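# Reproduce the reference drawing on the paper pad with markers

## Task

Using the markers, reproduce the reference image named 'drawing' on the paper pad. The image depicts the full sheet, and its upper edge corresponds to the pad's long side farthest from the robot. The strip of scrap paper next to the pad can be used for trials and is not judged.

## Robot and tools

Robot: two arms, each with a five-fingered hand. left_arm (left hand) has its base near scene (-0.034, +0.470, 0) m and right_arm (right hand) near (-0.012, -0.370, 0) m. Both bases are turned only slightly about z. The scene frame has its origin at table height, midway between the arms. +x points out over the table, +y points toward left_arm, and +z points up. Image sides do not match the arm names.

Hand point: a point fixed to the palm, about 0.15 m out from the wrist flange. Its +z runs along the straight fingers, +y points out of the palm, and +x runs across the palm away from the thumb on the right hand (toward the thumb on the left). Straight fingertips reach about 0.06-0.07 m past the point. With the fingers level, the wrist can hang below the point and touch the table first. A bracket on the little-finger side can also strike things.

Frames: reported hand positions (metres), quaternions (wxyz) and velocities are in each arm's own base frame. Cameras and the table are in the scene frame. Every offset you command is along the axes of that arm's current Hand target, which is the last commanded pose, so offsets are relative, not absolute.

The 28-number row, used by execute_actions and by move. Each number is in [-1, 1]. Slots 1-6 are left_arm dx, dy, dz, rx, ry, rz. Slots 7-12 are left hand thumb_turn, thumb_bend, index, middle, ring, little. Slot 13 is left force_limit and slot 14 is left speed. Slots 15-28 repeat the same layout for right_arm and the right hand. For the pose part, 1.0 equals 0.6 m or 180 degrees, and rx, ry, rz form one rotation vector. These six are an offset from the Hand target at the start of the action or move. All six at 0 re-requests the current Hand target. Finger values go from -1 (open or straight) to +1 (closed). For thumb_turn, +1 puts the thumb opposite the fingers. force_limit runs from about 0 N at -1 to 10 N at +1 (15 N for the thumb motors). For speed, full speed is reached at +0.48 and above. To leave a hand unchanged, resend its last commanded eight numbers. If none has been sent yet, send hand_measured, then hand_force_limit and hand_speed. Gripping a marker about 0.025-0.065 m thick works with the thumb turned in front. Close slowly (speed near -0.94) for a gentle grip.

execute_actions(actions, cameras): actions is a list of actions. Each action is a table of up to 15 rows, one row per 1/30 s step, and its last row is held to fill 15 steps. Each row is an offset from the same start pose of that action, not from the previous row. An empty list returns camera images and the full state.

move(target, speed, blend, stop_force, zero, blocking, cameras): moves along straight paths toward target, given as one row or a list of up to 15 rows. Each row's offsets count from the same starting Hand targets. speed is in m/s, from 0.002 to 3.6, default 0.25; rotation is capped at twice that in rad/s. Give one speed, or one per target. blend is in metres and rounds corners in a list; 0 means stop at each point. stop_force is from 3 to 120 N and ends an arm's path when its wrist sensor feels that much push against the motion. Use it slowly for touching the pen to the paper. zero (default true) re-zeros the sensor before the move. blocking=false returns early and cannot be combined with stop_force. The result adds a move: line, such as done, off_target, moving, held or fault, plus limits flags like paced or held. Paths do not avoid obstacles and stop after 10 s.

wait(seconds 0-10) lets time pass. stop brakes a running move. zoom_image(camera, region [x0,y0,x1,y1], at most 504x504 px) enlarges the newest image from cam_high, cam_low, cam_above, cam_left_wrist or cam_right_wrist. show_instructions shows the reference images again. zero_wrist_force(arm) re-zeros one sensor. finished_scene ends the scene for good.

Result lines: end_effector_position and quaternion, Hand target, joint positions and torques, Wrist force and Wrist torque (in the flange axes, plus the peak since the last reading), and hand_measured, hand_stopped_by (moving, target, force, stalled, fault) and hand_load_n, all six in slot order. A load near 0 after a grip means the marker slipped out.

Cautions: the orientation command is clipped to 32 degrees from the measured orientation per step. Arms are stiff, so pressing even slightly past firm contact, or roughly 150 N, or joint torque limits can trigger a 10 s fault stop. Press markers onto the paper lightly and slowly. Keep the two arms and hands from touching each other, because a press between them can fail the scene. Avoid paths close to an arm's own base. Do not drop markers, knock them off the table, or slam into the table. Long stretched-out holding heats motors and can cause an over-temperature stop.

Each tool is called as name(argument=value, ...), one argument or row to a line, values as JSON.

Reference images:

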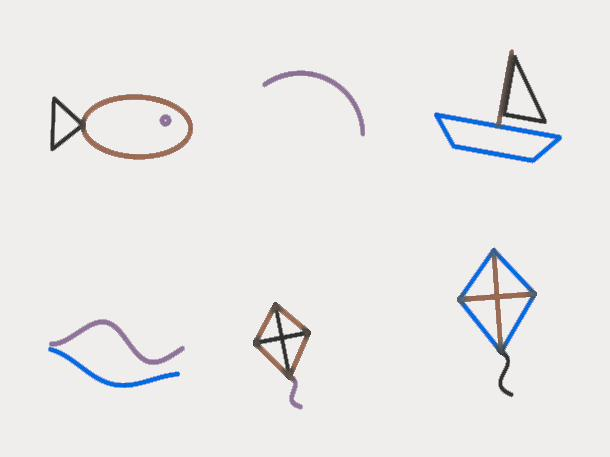

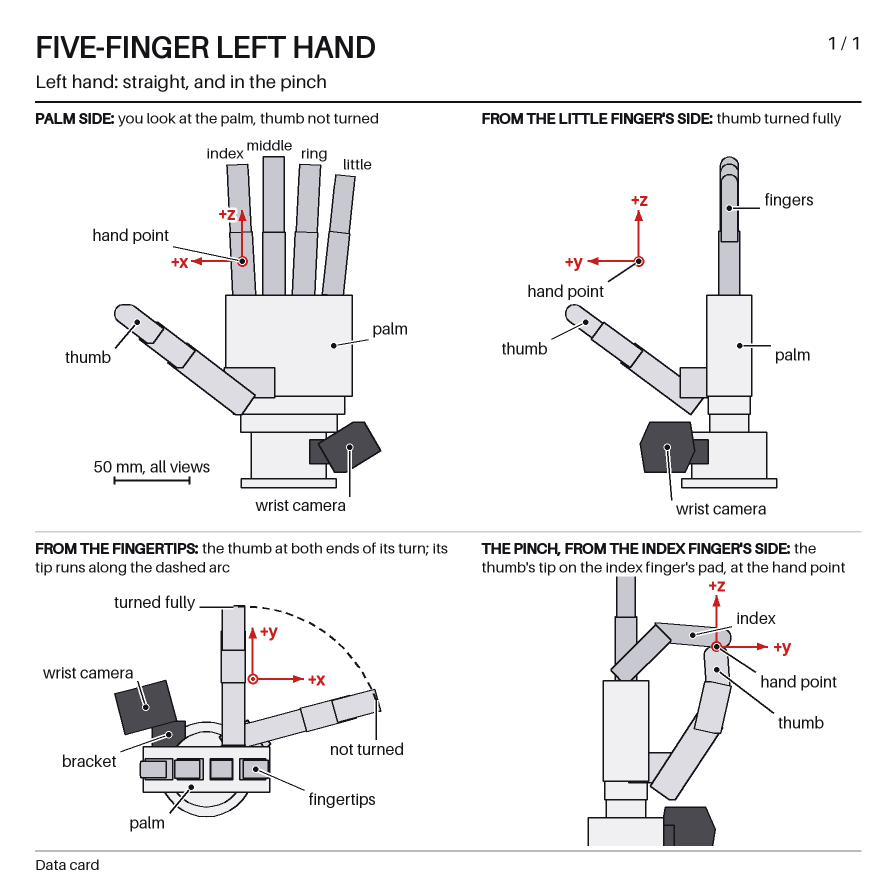

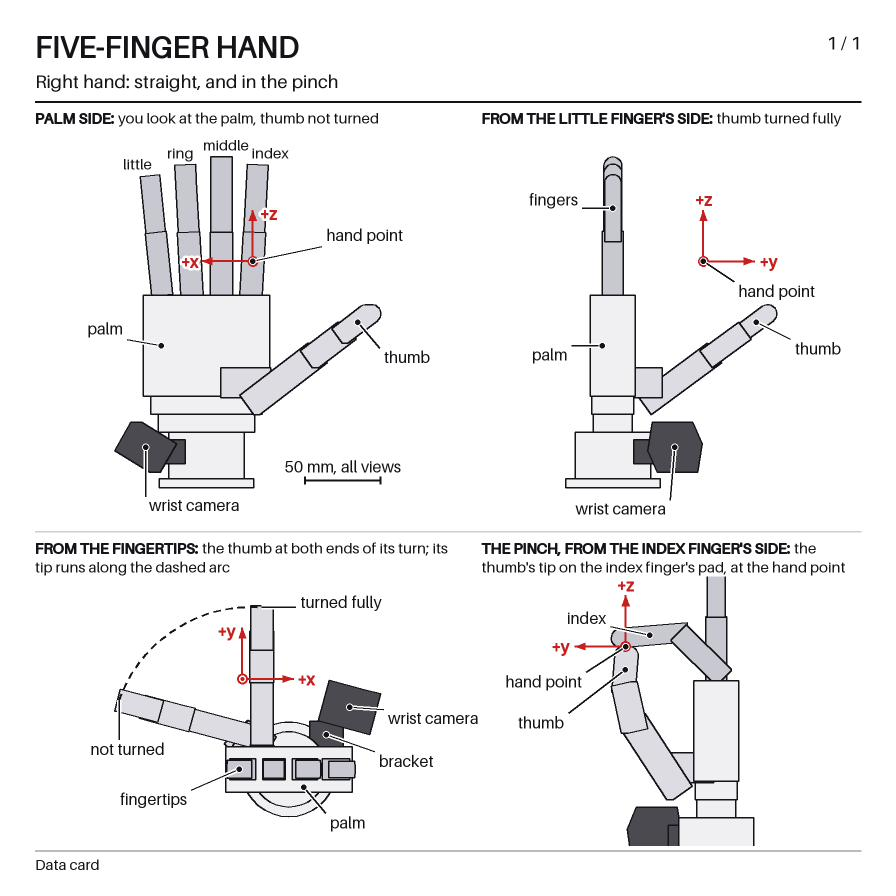

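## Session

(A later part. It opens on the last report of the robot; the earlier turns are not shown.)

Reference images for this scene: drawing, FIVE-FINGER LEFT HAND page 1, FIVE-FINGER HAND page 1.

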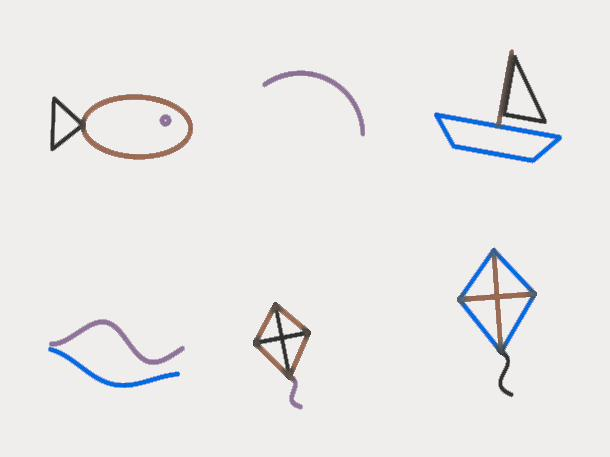

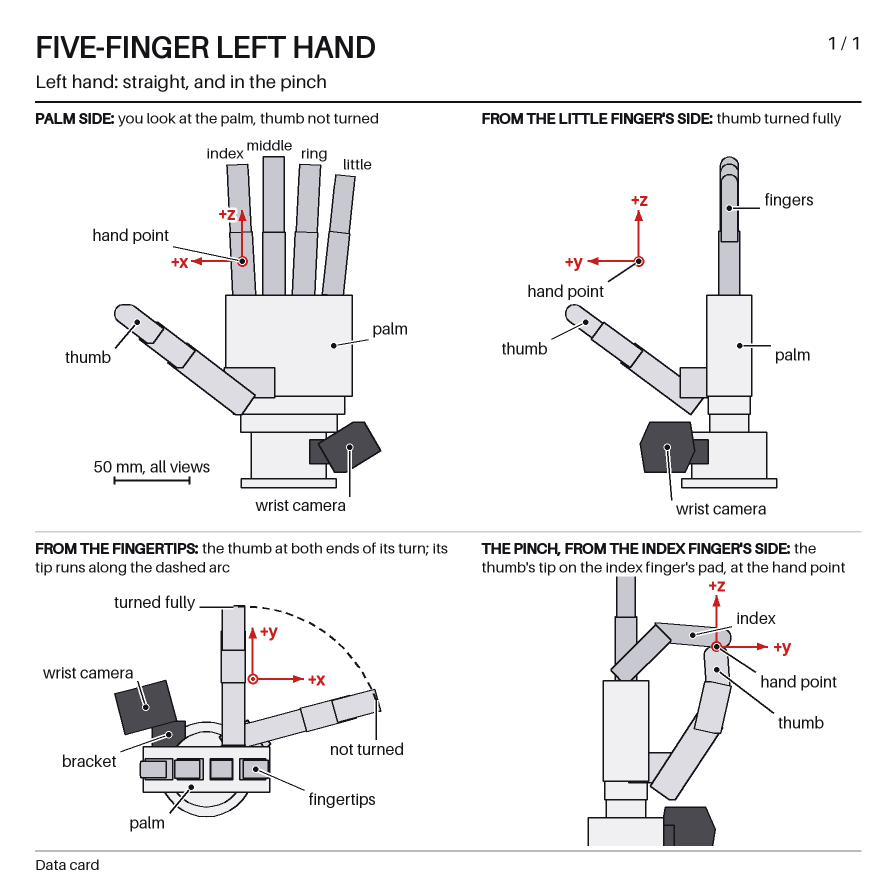

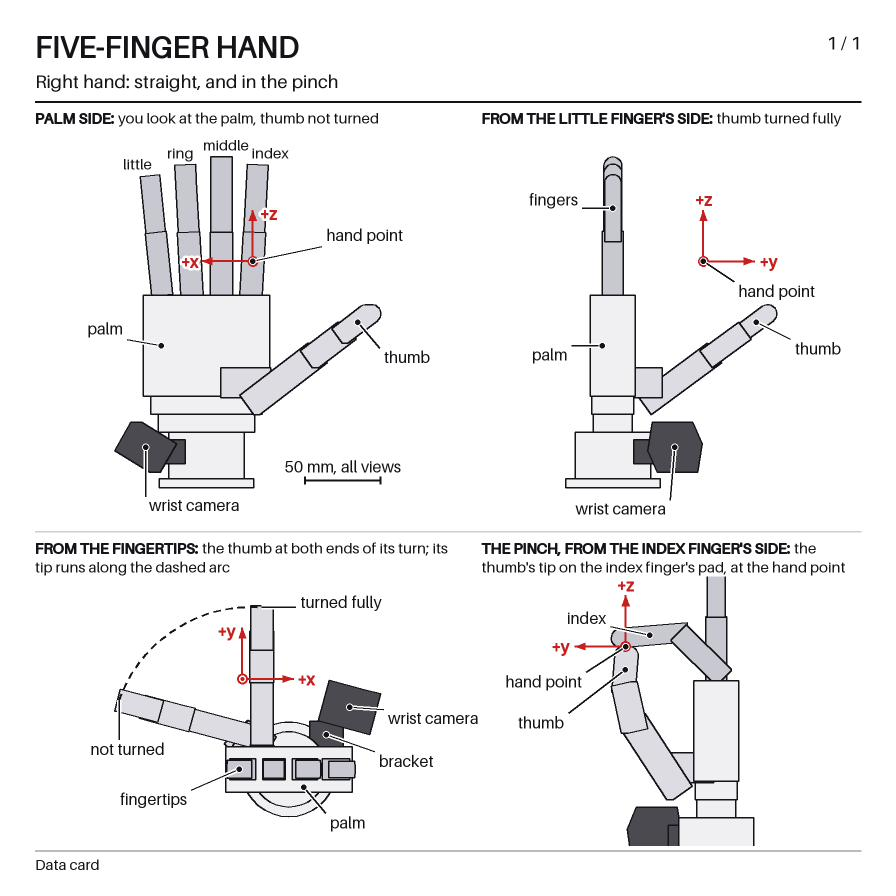

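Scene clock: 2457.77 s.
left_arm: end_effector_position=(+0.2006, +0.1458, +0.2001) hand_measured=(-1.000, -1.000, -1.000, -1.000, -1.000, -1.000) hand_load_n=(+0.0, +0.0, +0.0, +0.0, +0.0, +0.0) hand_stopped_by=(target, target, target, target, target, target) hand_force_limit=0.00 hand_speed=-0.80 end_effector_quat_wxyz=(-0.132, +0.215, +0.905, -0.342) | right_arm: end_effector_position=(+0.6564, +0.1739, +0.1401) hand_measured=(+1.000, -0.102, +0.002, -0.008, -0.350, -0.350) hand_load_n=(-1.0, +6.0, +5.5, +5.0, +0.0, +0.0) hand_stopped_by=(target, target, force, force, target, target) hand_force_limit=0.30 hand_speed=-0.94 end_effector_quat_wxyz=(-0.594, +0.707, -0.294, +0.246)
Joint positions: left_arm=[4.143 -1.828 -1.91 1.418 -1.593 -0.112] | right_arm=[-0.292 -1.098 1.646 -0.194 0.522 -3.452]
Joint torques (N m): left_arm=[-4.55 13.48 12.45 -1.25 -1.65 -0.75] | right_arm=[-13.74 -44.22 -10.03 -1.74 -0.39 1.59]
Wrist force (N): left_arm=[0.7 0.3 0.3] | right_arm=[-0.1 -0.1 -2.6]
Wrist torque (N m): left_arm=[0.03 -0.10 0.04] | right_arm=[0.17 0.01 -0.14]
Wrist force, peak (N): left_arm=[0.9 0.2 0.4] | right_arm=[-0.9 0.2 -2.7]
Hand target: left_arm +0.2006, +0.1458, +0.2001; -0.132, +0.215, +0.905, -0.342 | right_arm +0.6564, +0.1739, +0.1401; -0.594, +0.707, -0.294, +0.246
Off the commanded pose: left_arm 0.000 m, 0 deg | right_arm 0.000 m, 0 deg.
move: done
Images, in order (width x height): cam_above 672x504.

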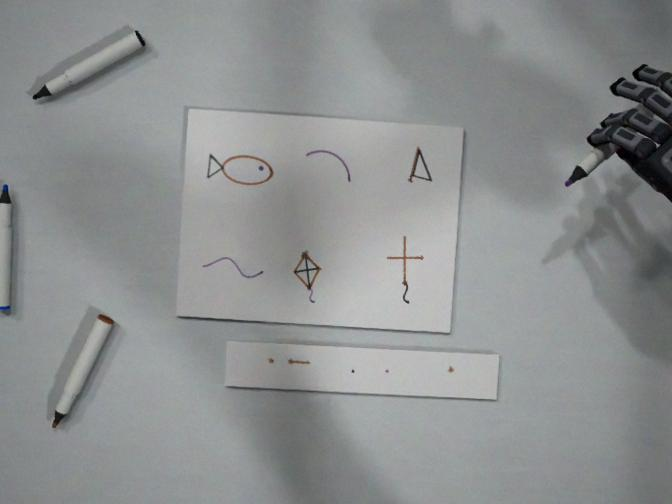

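move(
  target=[0,0,0,0,0,0,-1,-1,-1,-1,-1,-1,0,-0.8,0,0.17234,0.03039,0,0,0,1,-0.1,0.35,0.35,-0.35,-0.35,0.3,-0.94],
  speed=0.15,
)

move(
  target=[0,0,0,0,0,0,-1,-1,-1,-1,-1,-1,0,-0.8,0,0.04103,0.00724,0,0,0,1,-0.1,0.35,0.35,-0.35,-0.35,0.3,-0.94],
  speed=0.008,
  stop_force=3,
  cameras=["cam_above", "cam_low"],
)

Scene clock: 2463.90 s.
left_arm: end_effector_position=(+0.2006, +0.1458, +0.2001) hand_measured=(-1.000, -1.000, -1.000, -1.000, -1.000, -1.000) hand_load_n=(+0.0, +0.0, +0.0, +0.0, +0.0, +0.0) hand_stopped_by=(target, target, target, target, target, target) hand_force_limit=0.00 hand_speed=-0.80 end_effector_quat_wxyz=(-0.132, +0.215, +0.905, -0.342) | right_arm: end_effector_position=(+0.6564, +0.1740, +0.0352) hand_measured=(+1.000, -0.102, +0.002, -0.008, -0.350, -0.350) hand_load_n=(-1.0, +6.0, +6.0, +5.5, +0.0, +0.0) hand_stopped_by=(target, target, force, force, target, target) hand_force_limit=0.30 hand_speed=-0.94 end_effector_quat_wxyz=(-0.594, +0.707, -0.294, +0.246)
Joint positions: left_arm=[4.143 -1.828 -1.91 1.418 -1.593 -0.112] | right_arm=[-0.292 -0.944 1.723 -0.424 0.522 -3.452]
Joint torques (N m): left_arm=[-3.49 13.2 11.64 -1.11 -1.55 -0.94] | right_arm=[14.07 -31.5 -7.29 -1.54 1.3 1.6]
Wrist force (N): left_arm=[0.8 0.4 0.4] | right_arm=[-0.3 0.2 -2.5]
Wrist torque (N m): left_arm=[0.04 -0.11 0.05] | right_arm=[0.21 0.03 -0.13]
Wrist force, peak (N): left_arm=[0.9 0.3 0.3] | right_arm=[-0.1 -1.2 -2.6]
Hand target: left_arm +0.2006, +0.1458, +0.2001; -0.132, +0.215, +0.905, -0.342 | right_arm +0.6564, +0.1740, +0.0351; -0.594, +0.707, -0.294, +0.246
Off the commanded pose: left_arm 0.000 m, 0 deg | right_arm 0.000 m, 0 deg.
move: done

Scene clock: 2467.37 s.
left_arm: end_effector_position=(+0.2006, +0.1458, +0.2001) hand_measured=(-1.000, -1.000, -1.000, -1.000, -1.000, -1.000) hand_load_n=(-0.5, +0.0, +0.0, +0.0, +0.0, +0.0) hand_stopped_by=(target, target, target, target, target, target) hand_force_limit=0.00 hand_speed=-0.80 end_effector_quat_wxyz=(-0.132, +0.215, +0.905, -0.342) | right_arm: end_effector_position=(+0.6564, +0.1740, +0.0171) hand_measured=(+1.000, -0.100, +0.002, -0.008, -0.350, -0.350) hand_load_n=(-1.5, +4.0, +6.0, +6.0, +0.0, +0.0) hand_stopped_by=(target, target, force, force, target, target) hand_force_limit=0.30 hand_speed=-0.94 end_effector_quat_wxyz=(-0.594, +0.707, -0.294, +0.246)
Joint positions: left_arm=[4.143 -1.828 -1.91 1.418 -1.593 -0.112] | right_arm=[-0.292 -0.913 1.73 -0.461 0.522 -3.452]
Joint torques (N m): left_arm=[-4.32 14.25 12.96 -1.14 -1.56 -0.73] | right_arm=[7.92 -45.91 -18.4 2.1 1.22 0.14]
Wrist force (N): left_arm=[0.5 0.1 0.4] | right_arm=[0.1 -3.1 -2.6]
Wrist torque (N m): left_arm=[0.00 -0.07 0.04] | right_arm=[0.14 0.02 -0.20]
Wrist force, peak (N): left_arm=[0.9 0.5 0.0] | right_arm=[-1.1 -8.6 -2.3]
Hand target: left_arm +0.2006, +0.1458, +0.2001; -0.132, +0.215, +0.905, -0.342 | right_arm +0.6564, +0.1740, +0.0171; -0.594, +0.707, -0.294, +0.246 (not the last commanded pose)
Off the commanded pose: left_arm 0.000 m, 0 deg | right_arm 0.007 m, 0 deg.
move: contact (right_arm)
Images, in order (width x height): cam_low 672x504, cam_above 672x504.

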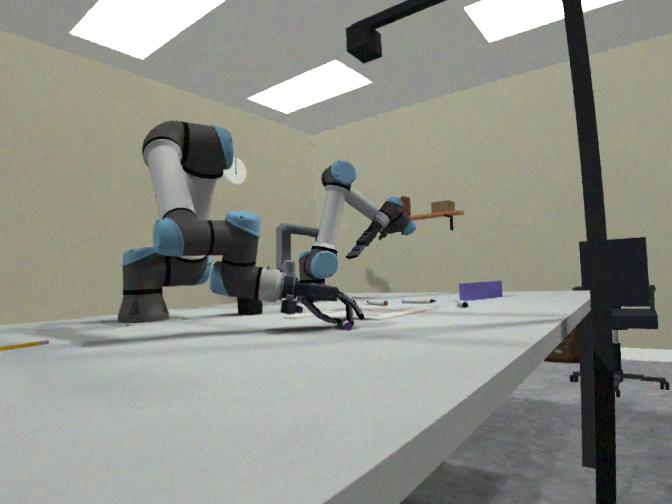

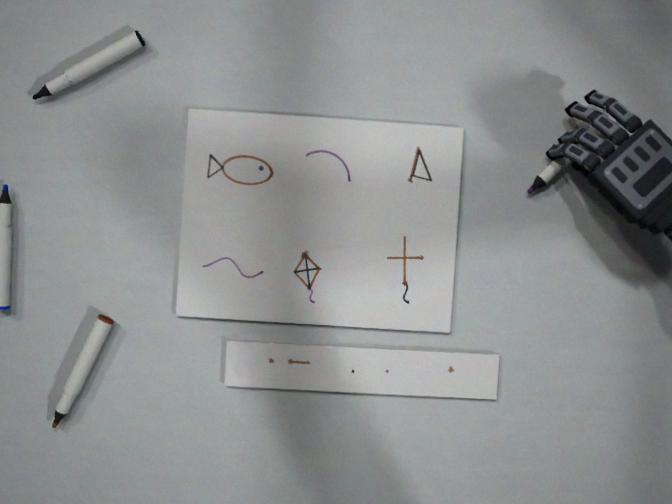

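move(
  target=[
    [0,0,0,0,0,0,-1,-1,-1,-1,-1,-1,0,-0.8,0,0,0,0,0,0,1,-0.1,-0.35,-0.35,-0.35,-0.35,0.3,-0.8],
  ],
  speed=0.05,
)

move(
  target=[
    [0,0,0,0,0,0,-1,-1,-1,-1,-1,-1,0,-0.8,0,0.001447,-0.00821,0,0,0,1,-0.1,-0.35,-0.35,-0.35,-0.35,0.3,-0.8],
    [0,0,0,0,0,0,-1,-1,-1,-1,-1,-1,0,-0.8,0,-0.09703,-0.02557,0,0,0,1,-0.1,-0.35,-0.35,-0.35,-0.35,0.3,-0.8],
  ],
  speed=[0.02,0.1],
  cameras=["cam_above"],
)

Scene clock: 2475.70 s.
left_arm: end_effector_position=(+0.2006, +0.1458, +0.2001) hand_measured=(-1.000, -1.000, -1.000, -1.000, -1.000, -1.000) hand_load_n=(+0.0, +0.0, +0.0, +0.0, +0.0, +0.0) hand_stopped_by=(target, target, target, target, target, target) hand_force_limit=0.00 hand_speed=-0.80 end_effector_quat_wxyz=(-0.132, +0.215, +0.905, -0.342) | right_arm: end_effector_position=(+0.6564, +0.1740, +0.0171) hand_measured=(+1.000, -0.100, -0.350, -0.350, -0.350, -0.350) hand_load_n=(+0.0, +0.0, +0.0, +0.0, +0.0, +0.0) hand_stopped_by=(target, target, target, target, target, target) hand_force_limit=0.30 hand_speed=-0.80 end_effector_quat_wxyz=(-0.594, +0.707, -0.294, +0.246)
Joint positions: left_arm=[4.143 -1.828 -1.91 1.418 -1.593 -0.112] | right_arm=[-0.292 -0.913 1.73 -0.461 0.522 -3.452]
Joint torques (N m): left_arm=[-3.93 12.73 12.25 -1.18 -1.68 -0.79] | right_arm=[-5.66 -45.76 -18.54 0.45 1.28 -0.95]
Wrist force (N): left_arm=[0.6 0.0 0.1] | right_arm=[-0.2 0.1 -2.3]
Wrist torque (N m): left_arm=[0.00 -0.10 0.05] | right_arm=[0.20 -0.01 -0.13]
Wrist force, peak (N): left_arm=[1.0 0.2 0.3] | right_arm=[0.0 -3.3 -2.7]
Hand target: left_arm +0.2006, +0.1458, +0.2001; -0.132, +0.215, +0.905, -0.342 | right_arm +0.6564, +0.1740, +0.0171; -0.594, +0.707, -0.294, +0.246
Off the commanded pose: left_arm 0.000 m, 0 deg | right_arm 0.000 m, 0 deg.
move: done

Scene clock: 2477.53 s.
left_arm: end_effector_position=(+0.2006, +0.1458, +0.2001) hand_measured=(-1.000, -1.000, -1.000, -1.000, -1.000, -1.000) hand_load_n=(-0.5, +0.0, +0.0, +0.0, +0.0, +0.0) hand_stopped_by=(target, target, target, target, target, target) hand_force_limit=0.00 hand_speed=-0.80 end_effector_quat_wxyz=(-0.132, +0.215, +0.905, -0.342) | right_arm: end_effector_position=(+0.6529, +0.1705, +0.0770) hand_measured=(+1.000, -0.100, -0.350, -0.350, -0.350, -0.350) hand_load_n=(+0.0, +0.0, +0.0, +0.0, +0.0, +0.0) hand_stopped_by=(target, target, target, target, target, target) hand_force_limit=0.30 hand_speed=-0.80 end_effector_quat_wxyz=(-0.594, +0.707, -0.294, +0.246)
Joint positions: left_arm=[4.143 -1.828 -1.91 1.418 -1.593 -0.112] | right_arm=[-0.301 -1.016 1.71 -0.334 0.513 -3.458]
Joint torques (N m): left_arm=[-3.82 14.1 11.83 -1.34 -1.59 -0.82] | right_arm=[-13.88 -45.86 -21.04 1.75 -2.49 -1.18]
Wrist force (N): left_arm=[0.5 0.3 0.3] | right_arm=[-0.2 0.0 -2.4]
Wrist torque (N m): left_arm=[0.03 -0.08 0.03] | right_arm=[0.20 0.00 -0.06]
Wrist force, peak (N): left_arm=[0.8 0.3 0.3] | right_arm=[-0.3 -0.6 -2.6]
Hand target: left_arm +0.2006, +0.1458, +0.2001; -0.132, +0.215, +0.905, -0.342 | right_arm +0.6529, +0.1705, +0.0771; -0.594, +0.707, -0.294, +0.246
Off the commanded pose: left_arm 0.000 m, 0 deg | right_arm 0.000 m, 0 deg.
move: done
Images, in order (width x height): cam_above 672x504.

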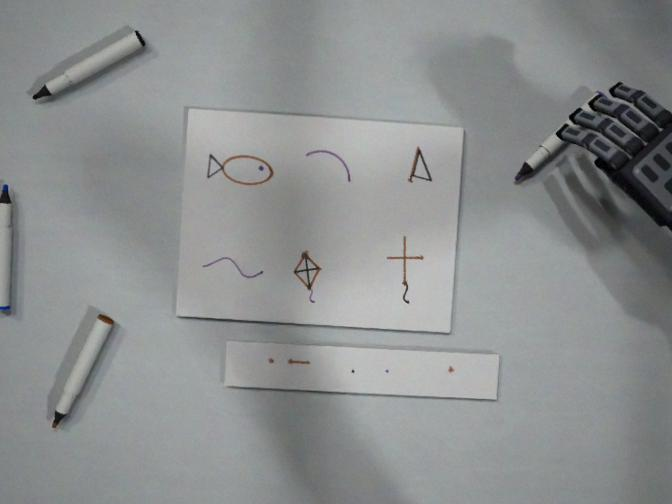

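move(
  target=[
    [0,0,0,0,0,0,-1,-1,-1,-1,-1,-1,0,-0.8,0,-0.14772,-0.02605,0,0,0,1,-0.1,-0.35,-0.35,-1,-1,0.3,-0.8],
    [0,0,0,0,0,0,-1,-1,-1,-1,-1,-1,0,-0.8,-0.9042,-0.24026,0.49885,0,-0.2522,-0.04447,1,-0.1,-0.35,-0.35,-1,-1,0.3,-0.8],
    [0,0,0,0,0,0,-1,-1,-1,-1,-1,-1,0,-0.8,-0.9042,-0.0973,0.52406,0,-0.2522,-0.04447,1,-0.1,-0.35,-0.35,-1,-1,0.3,-0.8],
  ],
  speed=[0.2,0.3,0.15],
  blend=[0.03,0.02,0],
  cameras=["cam_above","cam_high","cam_right_wrist"],
)

Scene clock: 2534.97 s.
left_arm: end_effector_position=(+0.2006, +0.1458, +0.2001) hand_measured=(-1.000, -1.000, -1.000, -1.000, -1.000, -1.000) hand_load_n=(+0.0, +0.0, +0.0, +0.0, -0.5, +0.0) hand_stopped_by=(target, target, target, target, target, target) hand_force_limit=0.00 hand_speed=-0.80 end_effector_quat_wxyz=(-0.132, +0.215, +0.905, -0.342) | right_arm: end_effector_position=(+0.4962, +0.7804, +0.0806) hand_measured=(+1.000, -0.100, -0.350, -0.350, -1.000, -1.000) hand_load_n=(+0.0, +0.0, +0.0, +0.0, +0.0, +0.0) hand_stopped_by=(target, target, target, target, target, target) hand_force_limit=0.30 hand_speed=-0.80 end_effector_quat_wxyz=(-0.643, +0.766, +0.007, -0.006)
Joint positions: left_arm=[4.143 -1.828 -1.91 1.418 -1.593 -0.112] | right_arm=[0.622 -0.408 0.543 0.165 0.626 -3.387]
Joint torques (N m): left_arm=[-4.85 13.18 12.06 -1.27 -1.62 -0.87] | right_arm=[12.31 -51.52 -12.44 -2.1 -0.31 1.68]
Wrist force (N): left_arm=[0.6 0.2 0.2] | right_arm=[-0.4 -0.1 -2.5]
Wrist torque (N m): left_arm=[0.03 -0.09 0.04] | right_arm=[0.18 0.06 -0.08]
Wrist force, peak (N): left_arm=[0.9 0.2 0.5] | right_arm=[0.6 -0.7 -3.1]
Hand target: left_arm +0.2006, +0.1458, +0.2001; -0.132, +0.215, +0.905, -0.342 | right_arm +0.4962, +0.7804, +0.0804; -0.643, +0.766, +0.007, -0.006
Off the commanded pose: left_arm 0.000 m, 0 deg | right_arm 0.000 m, 0 deg.
move: done
Images, in order (width x height): cam_high 672x504, cam_above 672x504, cam_right_wrist 672x504.

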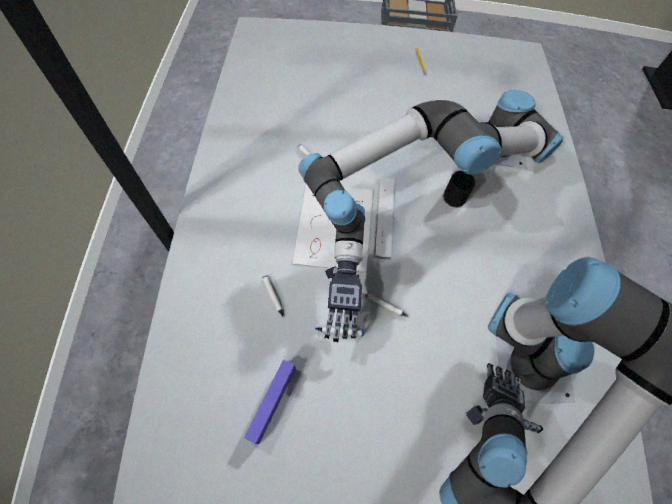

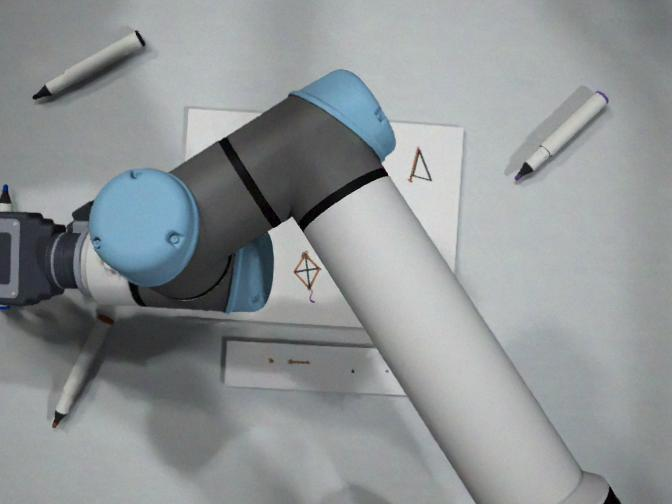

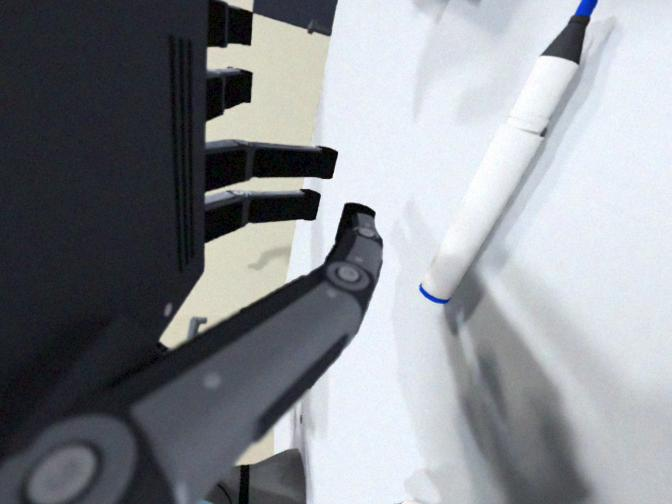

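zoom_image(
  camera="cam_high",
  region=[270, 270, 420, 370],
)

Scaled by 3.360 from the camera's 672x504 image, which has a finer 960x720 frame.

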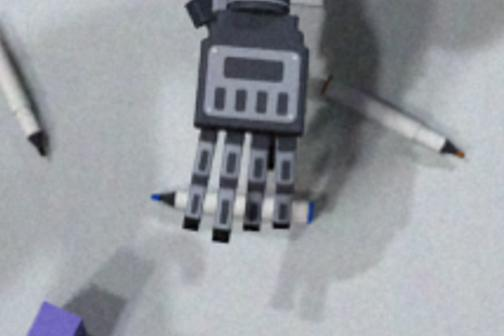

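move(
  target=[0,0,0,0,0,0,-1,-1,-1,-1,-1,-1,0,-0.8,0,0.08207,0.01447,0,0,0,1,-0.1,-0.35,-0.35,-1,-1,0.3,-0.8],
  speed=0.12,
)

move(
  target=[0,0,0,0,0,0,-1,-1,-1,-1,-1,-1,0,-0.8,0,0.020353,0.003589,0,0,0,1,-0.1,-0.35,-0.35,-1,-1,0.3,-0.8],
  speed=0.012,
  stop_force=3,
  cameras=["cam_above","cam_high","cam_right_wrist"],
)

Scene clock: 2575.10 s.
left_arm: end_effector_position=(+0.2006, +0.1458, +0.2001) hand_measured=(-1.000, -1.000, -1.000, -1.000, -1.000, -1.000) hand_load_n=(+0.0, +0.0, +0.0, +0.0, +0.0, +0.0) hand_stopped_by=(target, target, target, target, target, target) hand_force_limit=0.00 hand_speed=-0.80 end_effector_quat_wxyz=(-0.132, +0.215, +0.905, -0.342) | right_arm: end_effector_position=(+0.4963, +0.7804, +0.0306) hand_measured=(+1.000, -0.100, -0.350, -0.350, -1.000, -1.000) hand_load_n=(+0.0, +0.5, +0.0, +0.0, +0.0, +0.0) hand_stopped_by=(target, target, target, target, target, target) hand_force_limit=0.30 hand_speed=-0.80 end_effector_quat_wxyz=(-0.643, +0.766, +0.007, -0.006)
Joint positions: left_arm=[4.143 -1.828 -1.91 1.418 -1.593 -0.112] | right_arm=[0.622 -0.369 0.594 0.075 0.626 -3.387]
Joint torques (N m): left_arm=[-3.85 13.46 11.78 -1.14 -1.66 -0.97] | right_arm=[9.5 -51.28 -12.15 -1.89 1.53 1.51]
Wrist force (N): left_arm=[0.6 0.4 0.1] | right_arm=[-0.2 0.0 -2.3]
Wrist torque (N m): left_arm=[0.06 -0.09 0.04] | right_arm=[0.20 0.02 -0.14]
Wrist force, peak (N): left_arm=[0.9 0.3 0.4] | right_arm=[-0.3 -0.9 -2.6]
Hand target: left_arm +0.2006, +0.1458, +0.2001; -0.132, +0.215, +0.905, -0.342 | right_arm +0.4962, +0.7805, +0.0304; -0.643, +0.766, +0.007, -0.006
Off the commanded pose: left_arm 0.000 m, 0 deg | right_arm 0.000 m, 0 deg.
move: done

Scene clock: 2577.07 s.
left_arm: end_effector_position=(+0.2006, +0.1458, +0.2001) hand_measured=(-1.000, -1.000, -1.000, -1.000, -1.000, -1.000) hand_load_n=(+0.0, +0.0, +0.0, -0.5, +0.0, +0.0) hand_stopped_by=(target, target, target, target, target, target) hand_force_limit=0.00 hand_speed=-0.80 end_effector_quat_wxyz=(-0.132, +0.215, +0.905, -0.342) | right_arm: end_effector_position=(+0.4962, +0.7805, +0.0180) hand_measured=(+1.000, -0.100, -0.350, -0.350, -1.000, -1.000) hand_load_n=(+0.0, +0.0, -0.5, +0.0, +0.0, +0.0) hand_stopped_by=(target, target, target, target, target, target) hand_force_limit=0.30 hand_speed=-0.80 end_effector_quat_wxyz=(-0.643, +0.766, +0.007, -0.006)
Joint positions: left_arm=[4.143 -1.828 -1.91 1.418 -1.593 -0.112] | right_arm=[0.622 -0.357 0.602 0.055 0.626 -3.387]
Joint torques (N m): left_arm=[-4.02 13.4 12.12 -1.11 -1.76 -0.73] | right_arm=[12.87 -52.15 -12.13 -2.08 1.38 1.56]
Wrist force (N): left_arm=[0.6 0.2 0.2] | right_arm=[-0.2 -0.2 -2.7]
Wrist torque (N m): left_arm=[0.03 -0.09 0.04] | right_arm=[0.18 0.04 -0.14]
Wrist force, peak (N): left_arm=[0.8 0.2 0.4] | right_arm=[-0.2 -0.2 -2.7]
Hand target: left_arm +0.2006, +0.1458, +0.2001; -0.132, +0.215, +0.905, -0.342 | right_arm +0.4962, +0.7805, +0.0180; -0.643, +0.766, +0.007, -0.006
Off the commanded pose: left_arm 0.000 m, 0 deg | right_arm 0.000 m, 0 deg.
move: done
Images, in order (width x height): cam_high 672x504, cam_above 672x504, cam_right_wrist 672x504.

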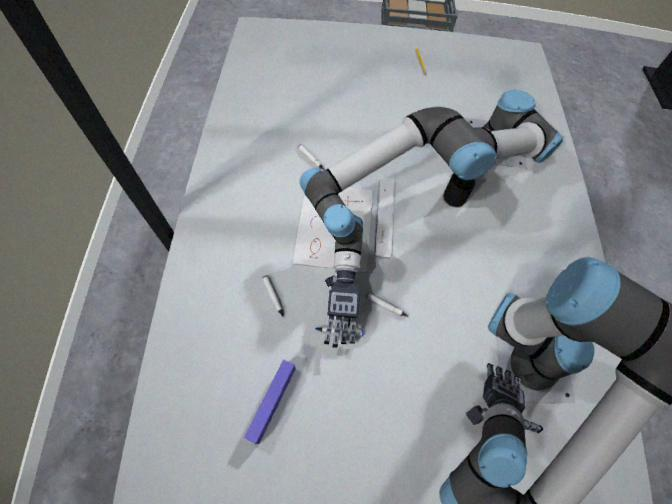

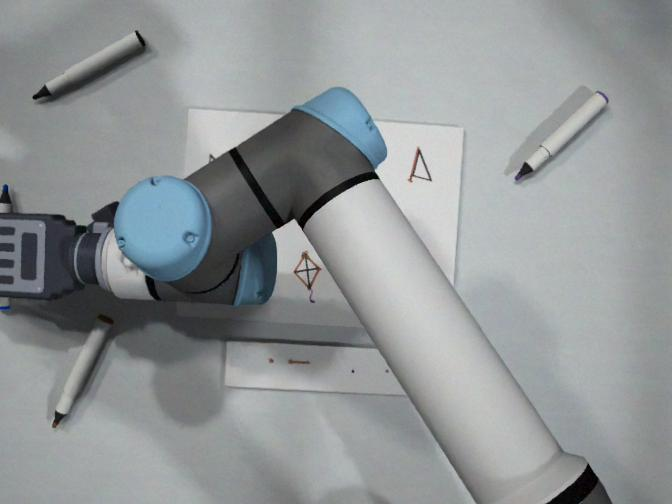

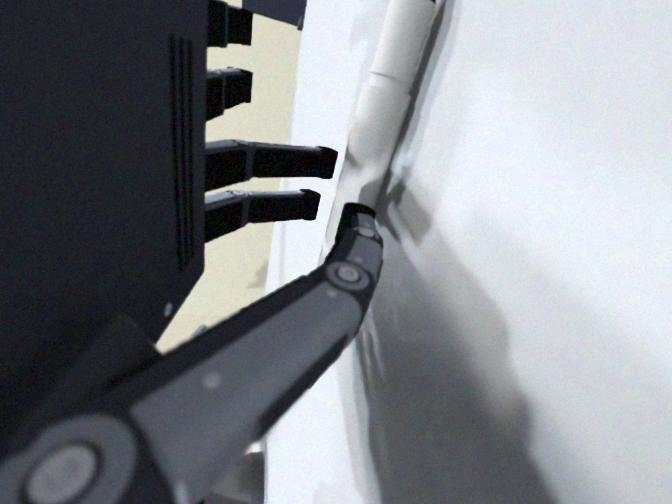

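move(
  target=[0,0,0,0,0,0,-1,-1,-1,-1,-1,-1,0,-0.8,0,0,0,0,0,0,1,-0.1,0.3,0.3,-1,-1,-0.4,-0.9],
)

move(
  target=[0,0,0,0,0,0,-1,-1,-1,-1,-1,-1,0,-0.8,0,0,0,0,0,0,1,-0.1,0.35,0.35,-1,-1,0.3,-0.94],
  cameras=["cam_high","cam_right_wrist"],
)

Scene clock: 2582.83 s.
left_arm: end_effector_position=(+0.2006, +0.1458, +0.2001) hand_measured=(-1.000, -1.000, -1.000, -1.000, -1.000, -1.000) hand_load_n=(-0.5, +0.0, +0.0, +0.0, +0.0, +0.0) hand_stopped_by=(target, target, target, target, target, target) hand_force_limit=0.00 hand_speed=-0.80 end_effector_quat_wxyz=(-0.132, +0.215, +0.905, -0.342) | right_arm: end_effector_position=(+0.4962, +0.7805, +0.0180) hand_measured=(+1.000, -0.100, -0.008, -0.008, -1.000, -1.000) hand_load_n=(-0.5, +2.5, +4.0, +6.5, +0.0, +0.0) hand_stopped_by=(target, target, force, force, target, target) hand_force_limit=-0.40 hand_speed=-0.90 end_effector_quat_wxyz=(-0.643, +0.766, +0.007, -0.006)
Joint positions: left_arm=[4.143 -1.828 -1.91 1.418 -1.593 -0.112] | right_arm=[0.622 -0.357 0.602 0.055 0.626 -3.387]
Joint torques (N m): left_arm=[-4.11 12.76 12.41 -1.1 -1.61 -0.8] | right_arm=[11.2 -52.1 -12.58 -1.13 1.19 1.41]
Wrist force (N): left_arm=[0.7 0.4 0.1] | right_arm=[-0.3 -5.0 -2.7]
Wrist torque (N m): left_arm=[0.06 -0.11 0.04] | right_arm=[0.07 0.04 -0.22]
Wrist force, peak (N): left_arm=[1.0 0.2 0.3] | right_arm=[-0.3 -5.7 -2.1]
Hand target: left_arm +0.2006, +0.1458, +0.2001; -0.132, +0.215, +0.905, -0.342 | right_arm +0.4962, +0.7805, +0.0180; -0.643, +0.766, +0.007, -0.006
Off the commanded pose: left_arm 0.000 m, 0 deg | right_arm 0.000 m, 0 deg.
move: done

Scene clock: 2583.33 s.
left_arm: end_effector_position=(+0.2006, +0.1458, +0.2001) hand_measured=(-1.000, -1.000, -1.000, -1.000, -1.000, -1.000) hand_load_n=(-0.5, +0.0, +0.0, +0.0, +0.0, +0.0) hand_stopped_by=(target, target, target, target, target, target) hand_force_limit=0.00 hand_speed=-0.80 end_effector_quat_wxyz=(-0.132, +0.215, +0.905, -0.342) | right_arm: end_effector_position=(+0.4962, +0.7805, +0.0180) hand_measured=(+1.000, -0.100, +0.002, -0.004, -1.000, -1.000) hand_load_n=(-1.5, +3.5, +7.5, +7.5, +0.0, +0.0) hand_stopped_by=(target, target, force, force, target, target) hand_force_limit=0.30 hand_speed=-0.94 end_effector_quat_wxyz=(-0.643, +0.766, +0.007, -0.006)
Joint positions: left_arm=[4.143 -1.828 -1.91 1.418 -1.593 -0.112] | right_arm=[0.622 -0.357 0.602 0.055 0.626 -3.387]
Joint torques (N m): left_arm=[-4.23 13.4 12.23 -1.33 -1.68 -0.9] | right_arm=[9.86 -52.14 -12.11 0.05 1.13 1.09]
Wrist force (N): left_arm=[0.7 0.1 0.1] | right_arm=[-0.5 -6.8 -3.4]
Wrist torque (N m): left_arm=[0.02 -0.11 0.05] | right_arm=[0.03 0.07 -0.23]
Wrist force, peak (N): left_arm=[1.0 0.3 0.1] | right_arm=[-0.5 -7.1 -3.1]
Hand target: left_arm +0.2006, +0.1458, +0.2001; -0.132, +0.215, +0.905, -0.342 | right_arm +0.4962, +0.7805, +0.0180; -0.643, +0.766, +0.007, -0.006
Off the commanded pose: left_arm 0.000 m, 0 deg | right_arm 0.000 m, 0 deg.
move: done
Images, in order (width x height): cam_high 672x504, cam_right_wrist 672x504.

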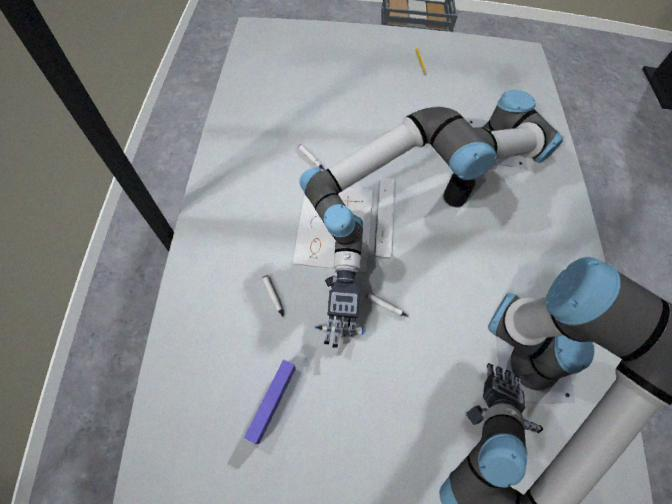

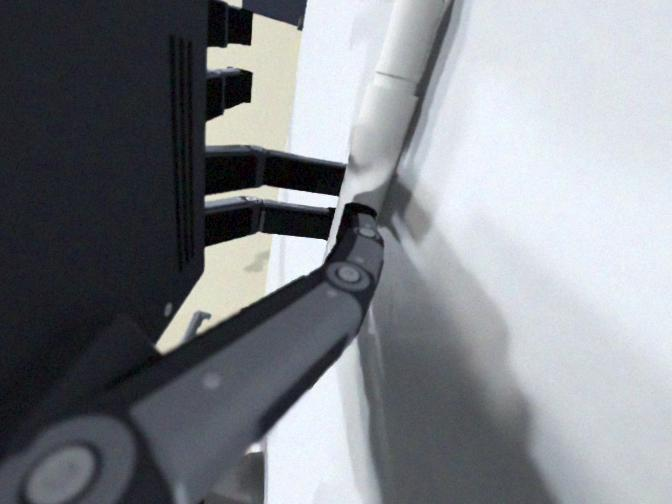

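move(
  target=[
    [0,0,0,0,0,0,-1,-1,-1,-1,-1,-1,0,-0.8,0,-0.04924,-0.00868,0,0,0,1,-0.1,0.35,0.35,-1,-1,0.3,-0.94],
    [0,0,0,0,0,0,-1,-1,-1,-1,-1,-1,0,-0.8,0,-0.2462,-0.04341,0,0,0,1,-0.1,0.35,0.35,-1,-1,0.3,-0.94],
  ],
  speed=[0.05,0.15],
  blend=[0.005,0],
  cameras=["cam_high","cam_right_wrist"],
)

Scene clock: 2621.77 s.
left_arm: end_effector_position=(+0.2006, +0.1458, +0.2001) hand_measured=(-1.000, -1.000, -1.000, -1.000, -1.000, -1.000) hand_load_n=(+0.0, +0.0, -0.5, +0.0, +0.0, +0.0) hand_stopped_by=(target, target, target, target, target, target) hand_force_limit=0.00 hand_speed=-0.80 end_effector_quat_wxyz=(-0.132, +0.215, +0.905, -0.342) | right_arm: end_effector_position=(+0.4962, +0.7804, +0.1680) hand_measured=(+1.000, -0.102, +0.002, -0.004, -1.000, -1.000) hand_load_n=(-1.5, +7.0, +6.0, +7.0, +0.0, +0.0) hand_stopped_by=(target, target, force, force, target, target) hand_force_limit=0.30 hand_speed=-0.94 end_effector_quat_wxyz=(-0.643, +0.766, +0.007, -0.006)
Joint positions: left_arm=[4.143 -1.828 -1.91 1.418 -1.593 -0.112] | right_arm=[0.622 -0.423 0.35 0.373 0.626 -3.387]
Joint torques (N m): left_arm=[-3.92 13.98 12.02 -1.48 -1.67 -1] | right_arm=[-13.41 -52.02 -26.71 1.52 -2.55 -1.23]
Wrist force (N): left_arm=[0.7 0.1 0.2] | right_arm=[-0.4 -0.2 -2.6]
Wrist torque (N m): left_arm=[0.01 -0.11 0.05] | right_arm=[0.16 0.06 -0.08]
Wrist force, peak (N): left_arm=[0.9 0.6 0.0] | right_arm=[-0.6 -7.0 -3.5]
Hand target: left_arm +0.2006, +0.1458, +0.2001; -0.132, +0.215, +0.905, -0.342 | right_arm +0.4962, +0.7804, +0.1680; -0.643, +0.766, +0.007, -0.006
Off the commanded pose: left_arm 0.000 m, 0 deg | right_arm 0.000 m, 0 deg.
move: done
Images, in order (width x height): cam_high 672x504, cam_right_wrist 672x504.

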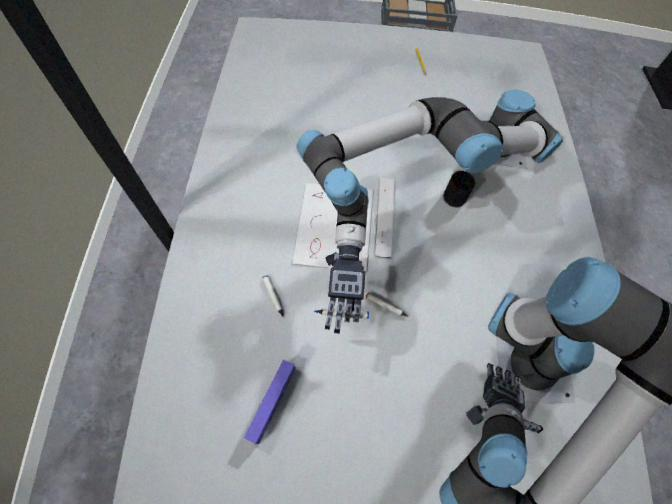

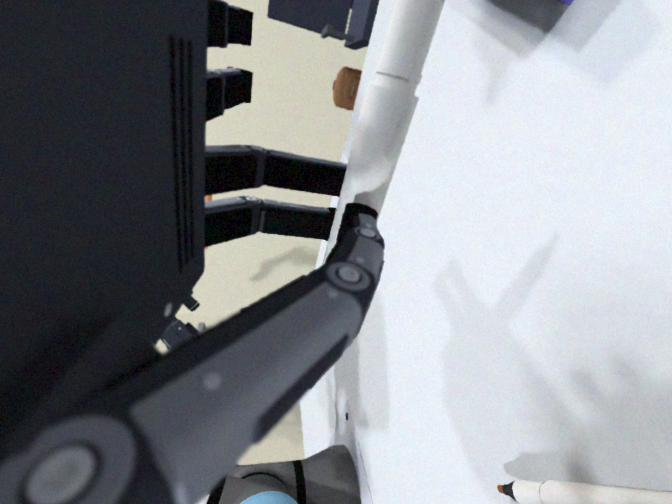

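move(
  target=[0,0,0,0,0,0,-1,-1,-1,-1,-1,-1,0,-0.8,-0.1177,0.07685,-0.55099,0.17892,0.22099,0.52601,1,-0.1,0.35,0.35,-1,-1,0.3,-0.94],
  speed=0.25,
  cameras=["cam_high","cam_above","cam_low","cam_right_wrist"],
)

Scene clock: 2631.23 s.
left_arm: end_effector_position=(+0.2006, +0.1458, +0.2001) hand_measured=(-1.000, -1.000, -1.000, -1.000, -1.000, -1.000) hand_load_n=(-0.5, +0.0, +0.0, +0.0, +0.0, +0.0) hand_stopped_by=(target, target, target, target, target, target) hand_force_limit=0.00 hand_speed=-0.80 end_effector_quat_wxyz=(-0.132, +0.215, +0.905, -0.342) | right_arm: end_effector_position=(+0.4316, +0.4457, +0.1798) hand_measured=(+1.000, -0.102, +0.002, -0.004, -1.000, -1.000) hand_load_n=(-1.5, +7.0, +6.0, +7.0, +0.0, +0.0) hand_stopped_by=(target, target, force, force, target, target) hand_force_limit=0.30 hand_speed=-0.94 end_effector_quat_wxyz=(+0.563, -0.303, +0.733, +0.233)
Joint positions: left_arm=[4.143 -1.828 -1.91 1.418 -1.593 -0.112] | right_arm=[0.286 -1.353 2.104 -0.455 1.09 -1.711]
Joint torques (N m): left_arm=[-4.07 13.57 12.05 -1.2 -1.76 -0.87] | right_arm=[-12.59 -32.79 -6.58 1.15 1.58 1.79]
Wrist force (N): left_arm=[0.6 0.1 0.2] | right_arm=[0.7 -1.2 -2.1]
Wrist torque (N m): left_arm=[0.02 -0.09 0.04] | right_arm=[-0.08 -0.11 0.05]
Wrist force, peak (N): left_arm=[0.8 0.4 0.3] | right_arm=[1.1 -1.2 -2.7]
Hand target: left_arm +0.2006, +0.1458, +0.2001; -0.132, +0.215, +0.905, -0.342 | right_arm +0.4316, +0.4456, +0.1798; +0.563, -0.303, +0.733, +0.233
Off the commanded pose: left_arm 0.000 m, 0 deg | right_arm 0.000 m, 0 deg.
move: done
Images, in order (width x height): cam_high 672x504, cam_low 672x504, cam_above 672x504, cam_right_wrist 672x504.

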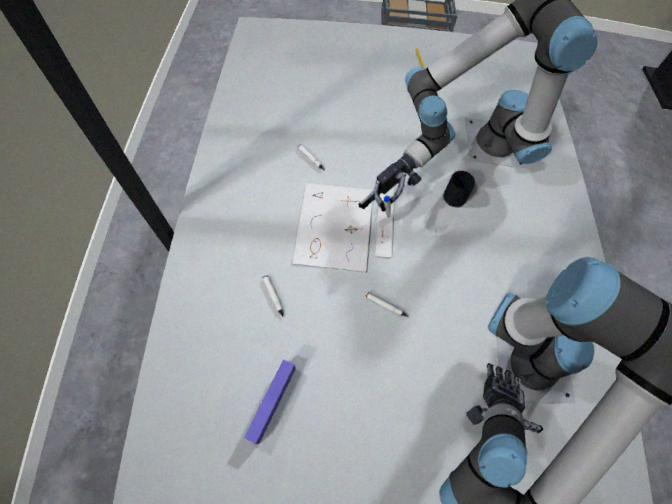

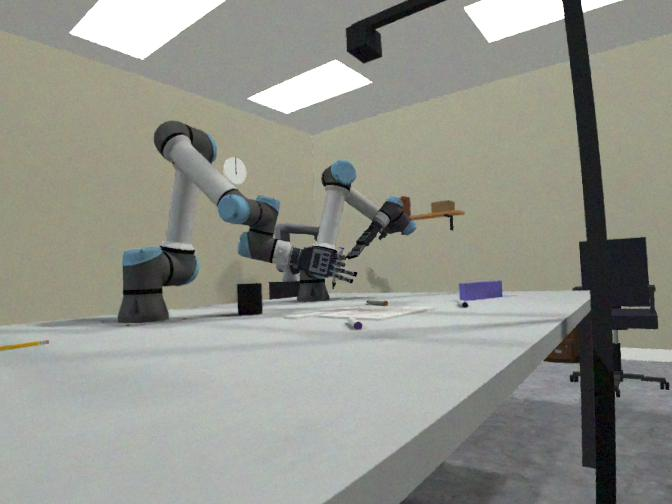

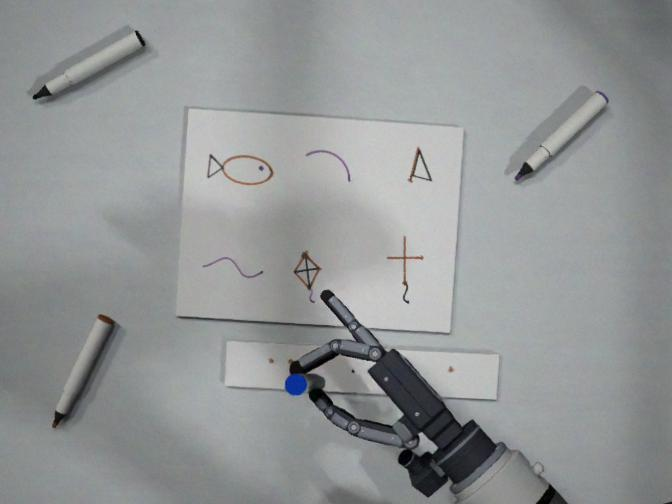

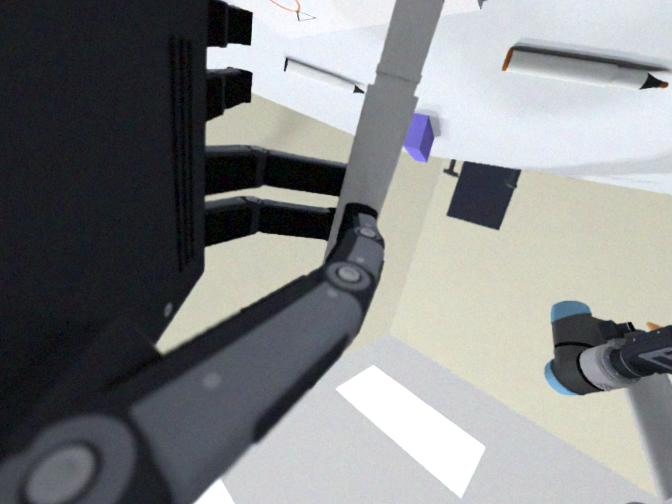

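move(
  target=[0,0,0,0,0,0,-1,-1,-1,-1,-1,-1,0,-0.8,0.05635,0,0.0151,0,0,0,1,-0.1,0.35,0.35,-1,-1,0.3,-0.94],
  speed=0.1,
)

move(
  target=[0,0,0,0,0,0,-1,-1,-1,-1,-1,-1,0,-0.8,0.05635,0,0.0151,0,0,0,1,-0.1,0.35,0.35,-1,-1,0.3,-0.94],
  speed=0.006,
  stop_force=3,
  cameras=["cam_above"],
)

Scene clock: 2639.53 s.
left_arm: end_effector_position=(+0.2006, +0.1458, +0.2001) hand_measured=(-1.000, -1.000, -1.000, -1.000, -1.000, -1.000) hand_load_n=(+0.0, +0.0, +0.0, +0.0, +0.0, +0.0) hand_stopped_by=(target, target, target, target, target, target) hand_force_limit=0.00 hand_speed=-0.80 end_effector_quat_wxyz=(-0.132, +0.215, +0.905, -0.342) | right_arm: end_effector_position=(+0.4316, +0.4456, +0.1449) hand_measured=(+1.000, -0.102, +0.002, -0.004, -1.000, -1.000) hand_load_n=(-2.0, +7.0, +6.0, +7.0, +0.0, +0.0) hand_stopped_by=(target, target, force, force, target, target) hand_force_limit=0.30 hand_speed=-0.94 end_effector_quat_wxyz=(+0.563, -0.303, +0.733, +0.233)
Joint positions: left_arm=[4.143 -1.828 -1.91 1.418 -1.593 -0.112] | right_arm=[0.286 -1.284 2.136 -0.556 1.09 -1.71]
Joint torques (N m): left_arm=[-4.06 12.96 12.33 -1.32 -1.8 -0.84] | right_arm=[12.74 -18.79 -5.87 -2.67 1.48 1.71]
Wrist force (N): left_arm=[0.7 0.1 0.1] | right_arm=[0.9 -1.2 -2.0]
Wrist torque (N m): left_arm=[0.02 -0.11 0.05] | right_arm=[-0.08 -0.14 0.06]
Wrist force, peak (N): left_arm=[0.9 0.2 0.3] | right_arm=[0.9 -1.2 -2.3]
Hand target: left_arm +0.2006, +0.1458, +0.2001; -0.132, +0.215, +0.905, -0.342 | right_arm +0.4316, +0.4456, +0.1448; +0.563, -0.303, +0.733, +0.233
Off the commanded pose: left_arm 0.000 m, 0 deg | right_arm 0.000 m, 0 deg.
move: done

Scene clock: 2646.53 s.
left_arm: end_effector_position=(+0.2006, +0.1458, +0.2001) hand_measured=(-1.000, -1.000, -1.000, -1.000, -1.000, -1.000) hand_load_n=(-0.5, +0.0, +0.0, +0.0, +0.0, +0.0) hand_stopped_by=(target, target, target, target, target, target) hand_force_limit=0.00 hand_speed=-0.80 end_effector_quat_wxyz=(-0.132, +0.215, +0.905, -0.342) | right_arm: end_effector_position=(+0.4316, +0.4456, +0.1107) hand_measured=(+1.000, -0.102, +0.002, -0.004, -1.000, -1.000) hand_load_n=(-1.0, +6.5, +6.5, +7.0, +0.0, +0.0) hand_stopped_by=(target, target, force, force, target, target) hand_force_limit=0.30 hand_speed=-0.94 end_effector_quat_wxyz=(+0.563, -0.303, +0.733, +0.233)
Joint positions: left_arm=[4.143 -1.828 -1.91 1.418 -1.593 -0.112] | right_arm=[0.286 -1.209 2.159 -0.655 1.09 -1.71]
Joint torques (N m): left_arm=[-3.91 13.06 12.59 -1.13 -1.83 -0.89] | right_arm=[12.39 -33.77 -17.19 1.58 1.55 0.39]
Wrist force (N): left_arm=[0.8 0.2 0.3] | right_arm=[-2.5 -1.2 -2.2]
Wrist torque (N m): left_arm=[0.02 -0.11 0.05] | right_arm=[-0.07 -0.13 0.06]
Wrist force, peak (N): left_arm=[0.9 0.4 0.3] | right_arm=[-4.2 -1.5 -2.2]
Hand target: left_arm +0.2006, +0.1458, +0.2001; -0.132, +0.215, +0.905, -0.342 | right_arm +0.4316, +0.4456, +0.1107; +0.563, -0.303, +0.733, +0.233 (not the last commanded pose)
Off the commanded pose: left_arm 0.000 m, 0 deg | right_arm 0.001 m, 0 deg.
move: contact (right_arm)
Images, in order (width x height): cam_above 672x504.

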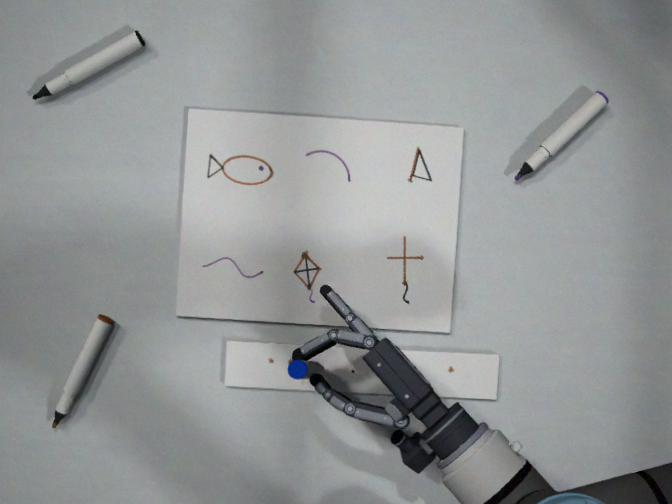

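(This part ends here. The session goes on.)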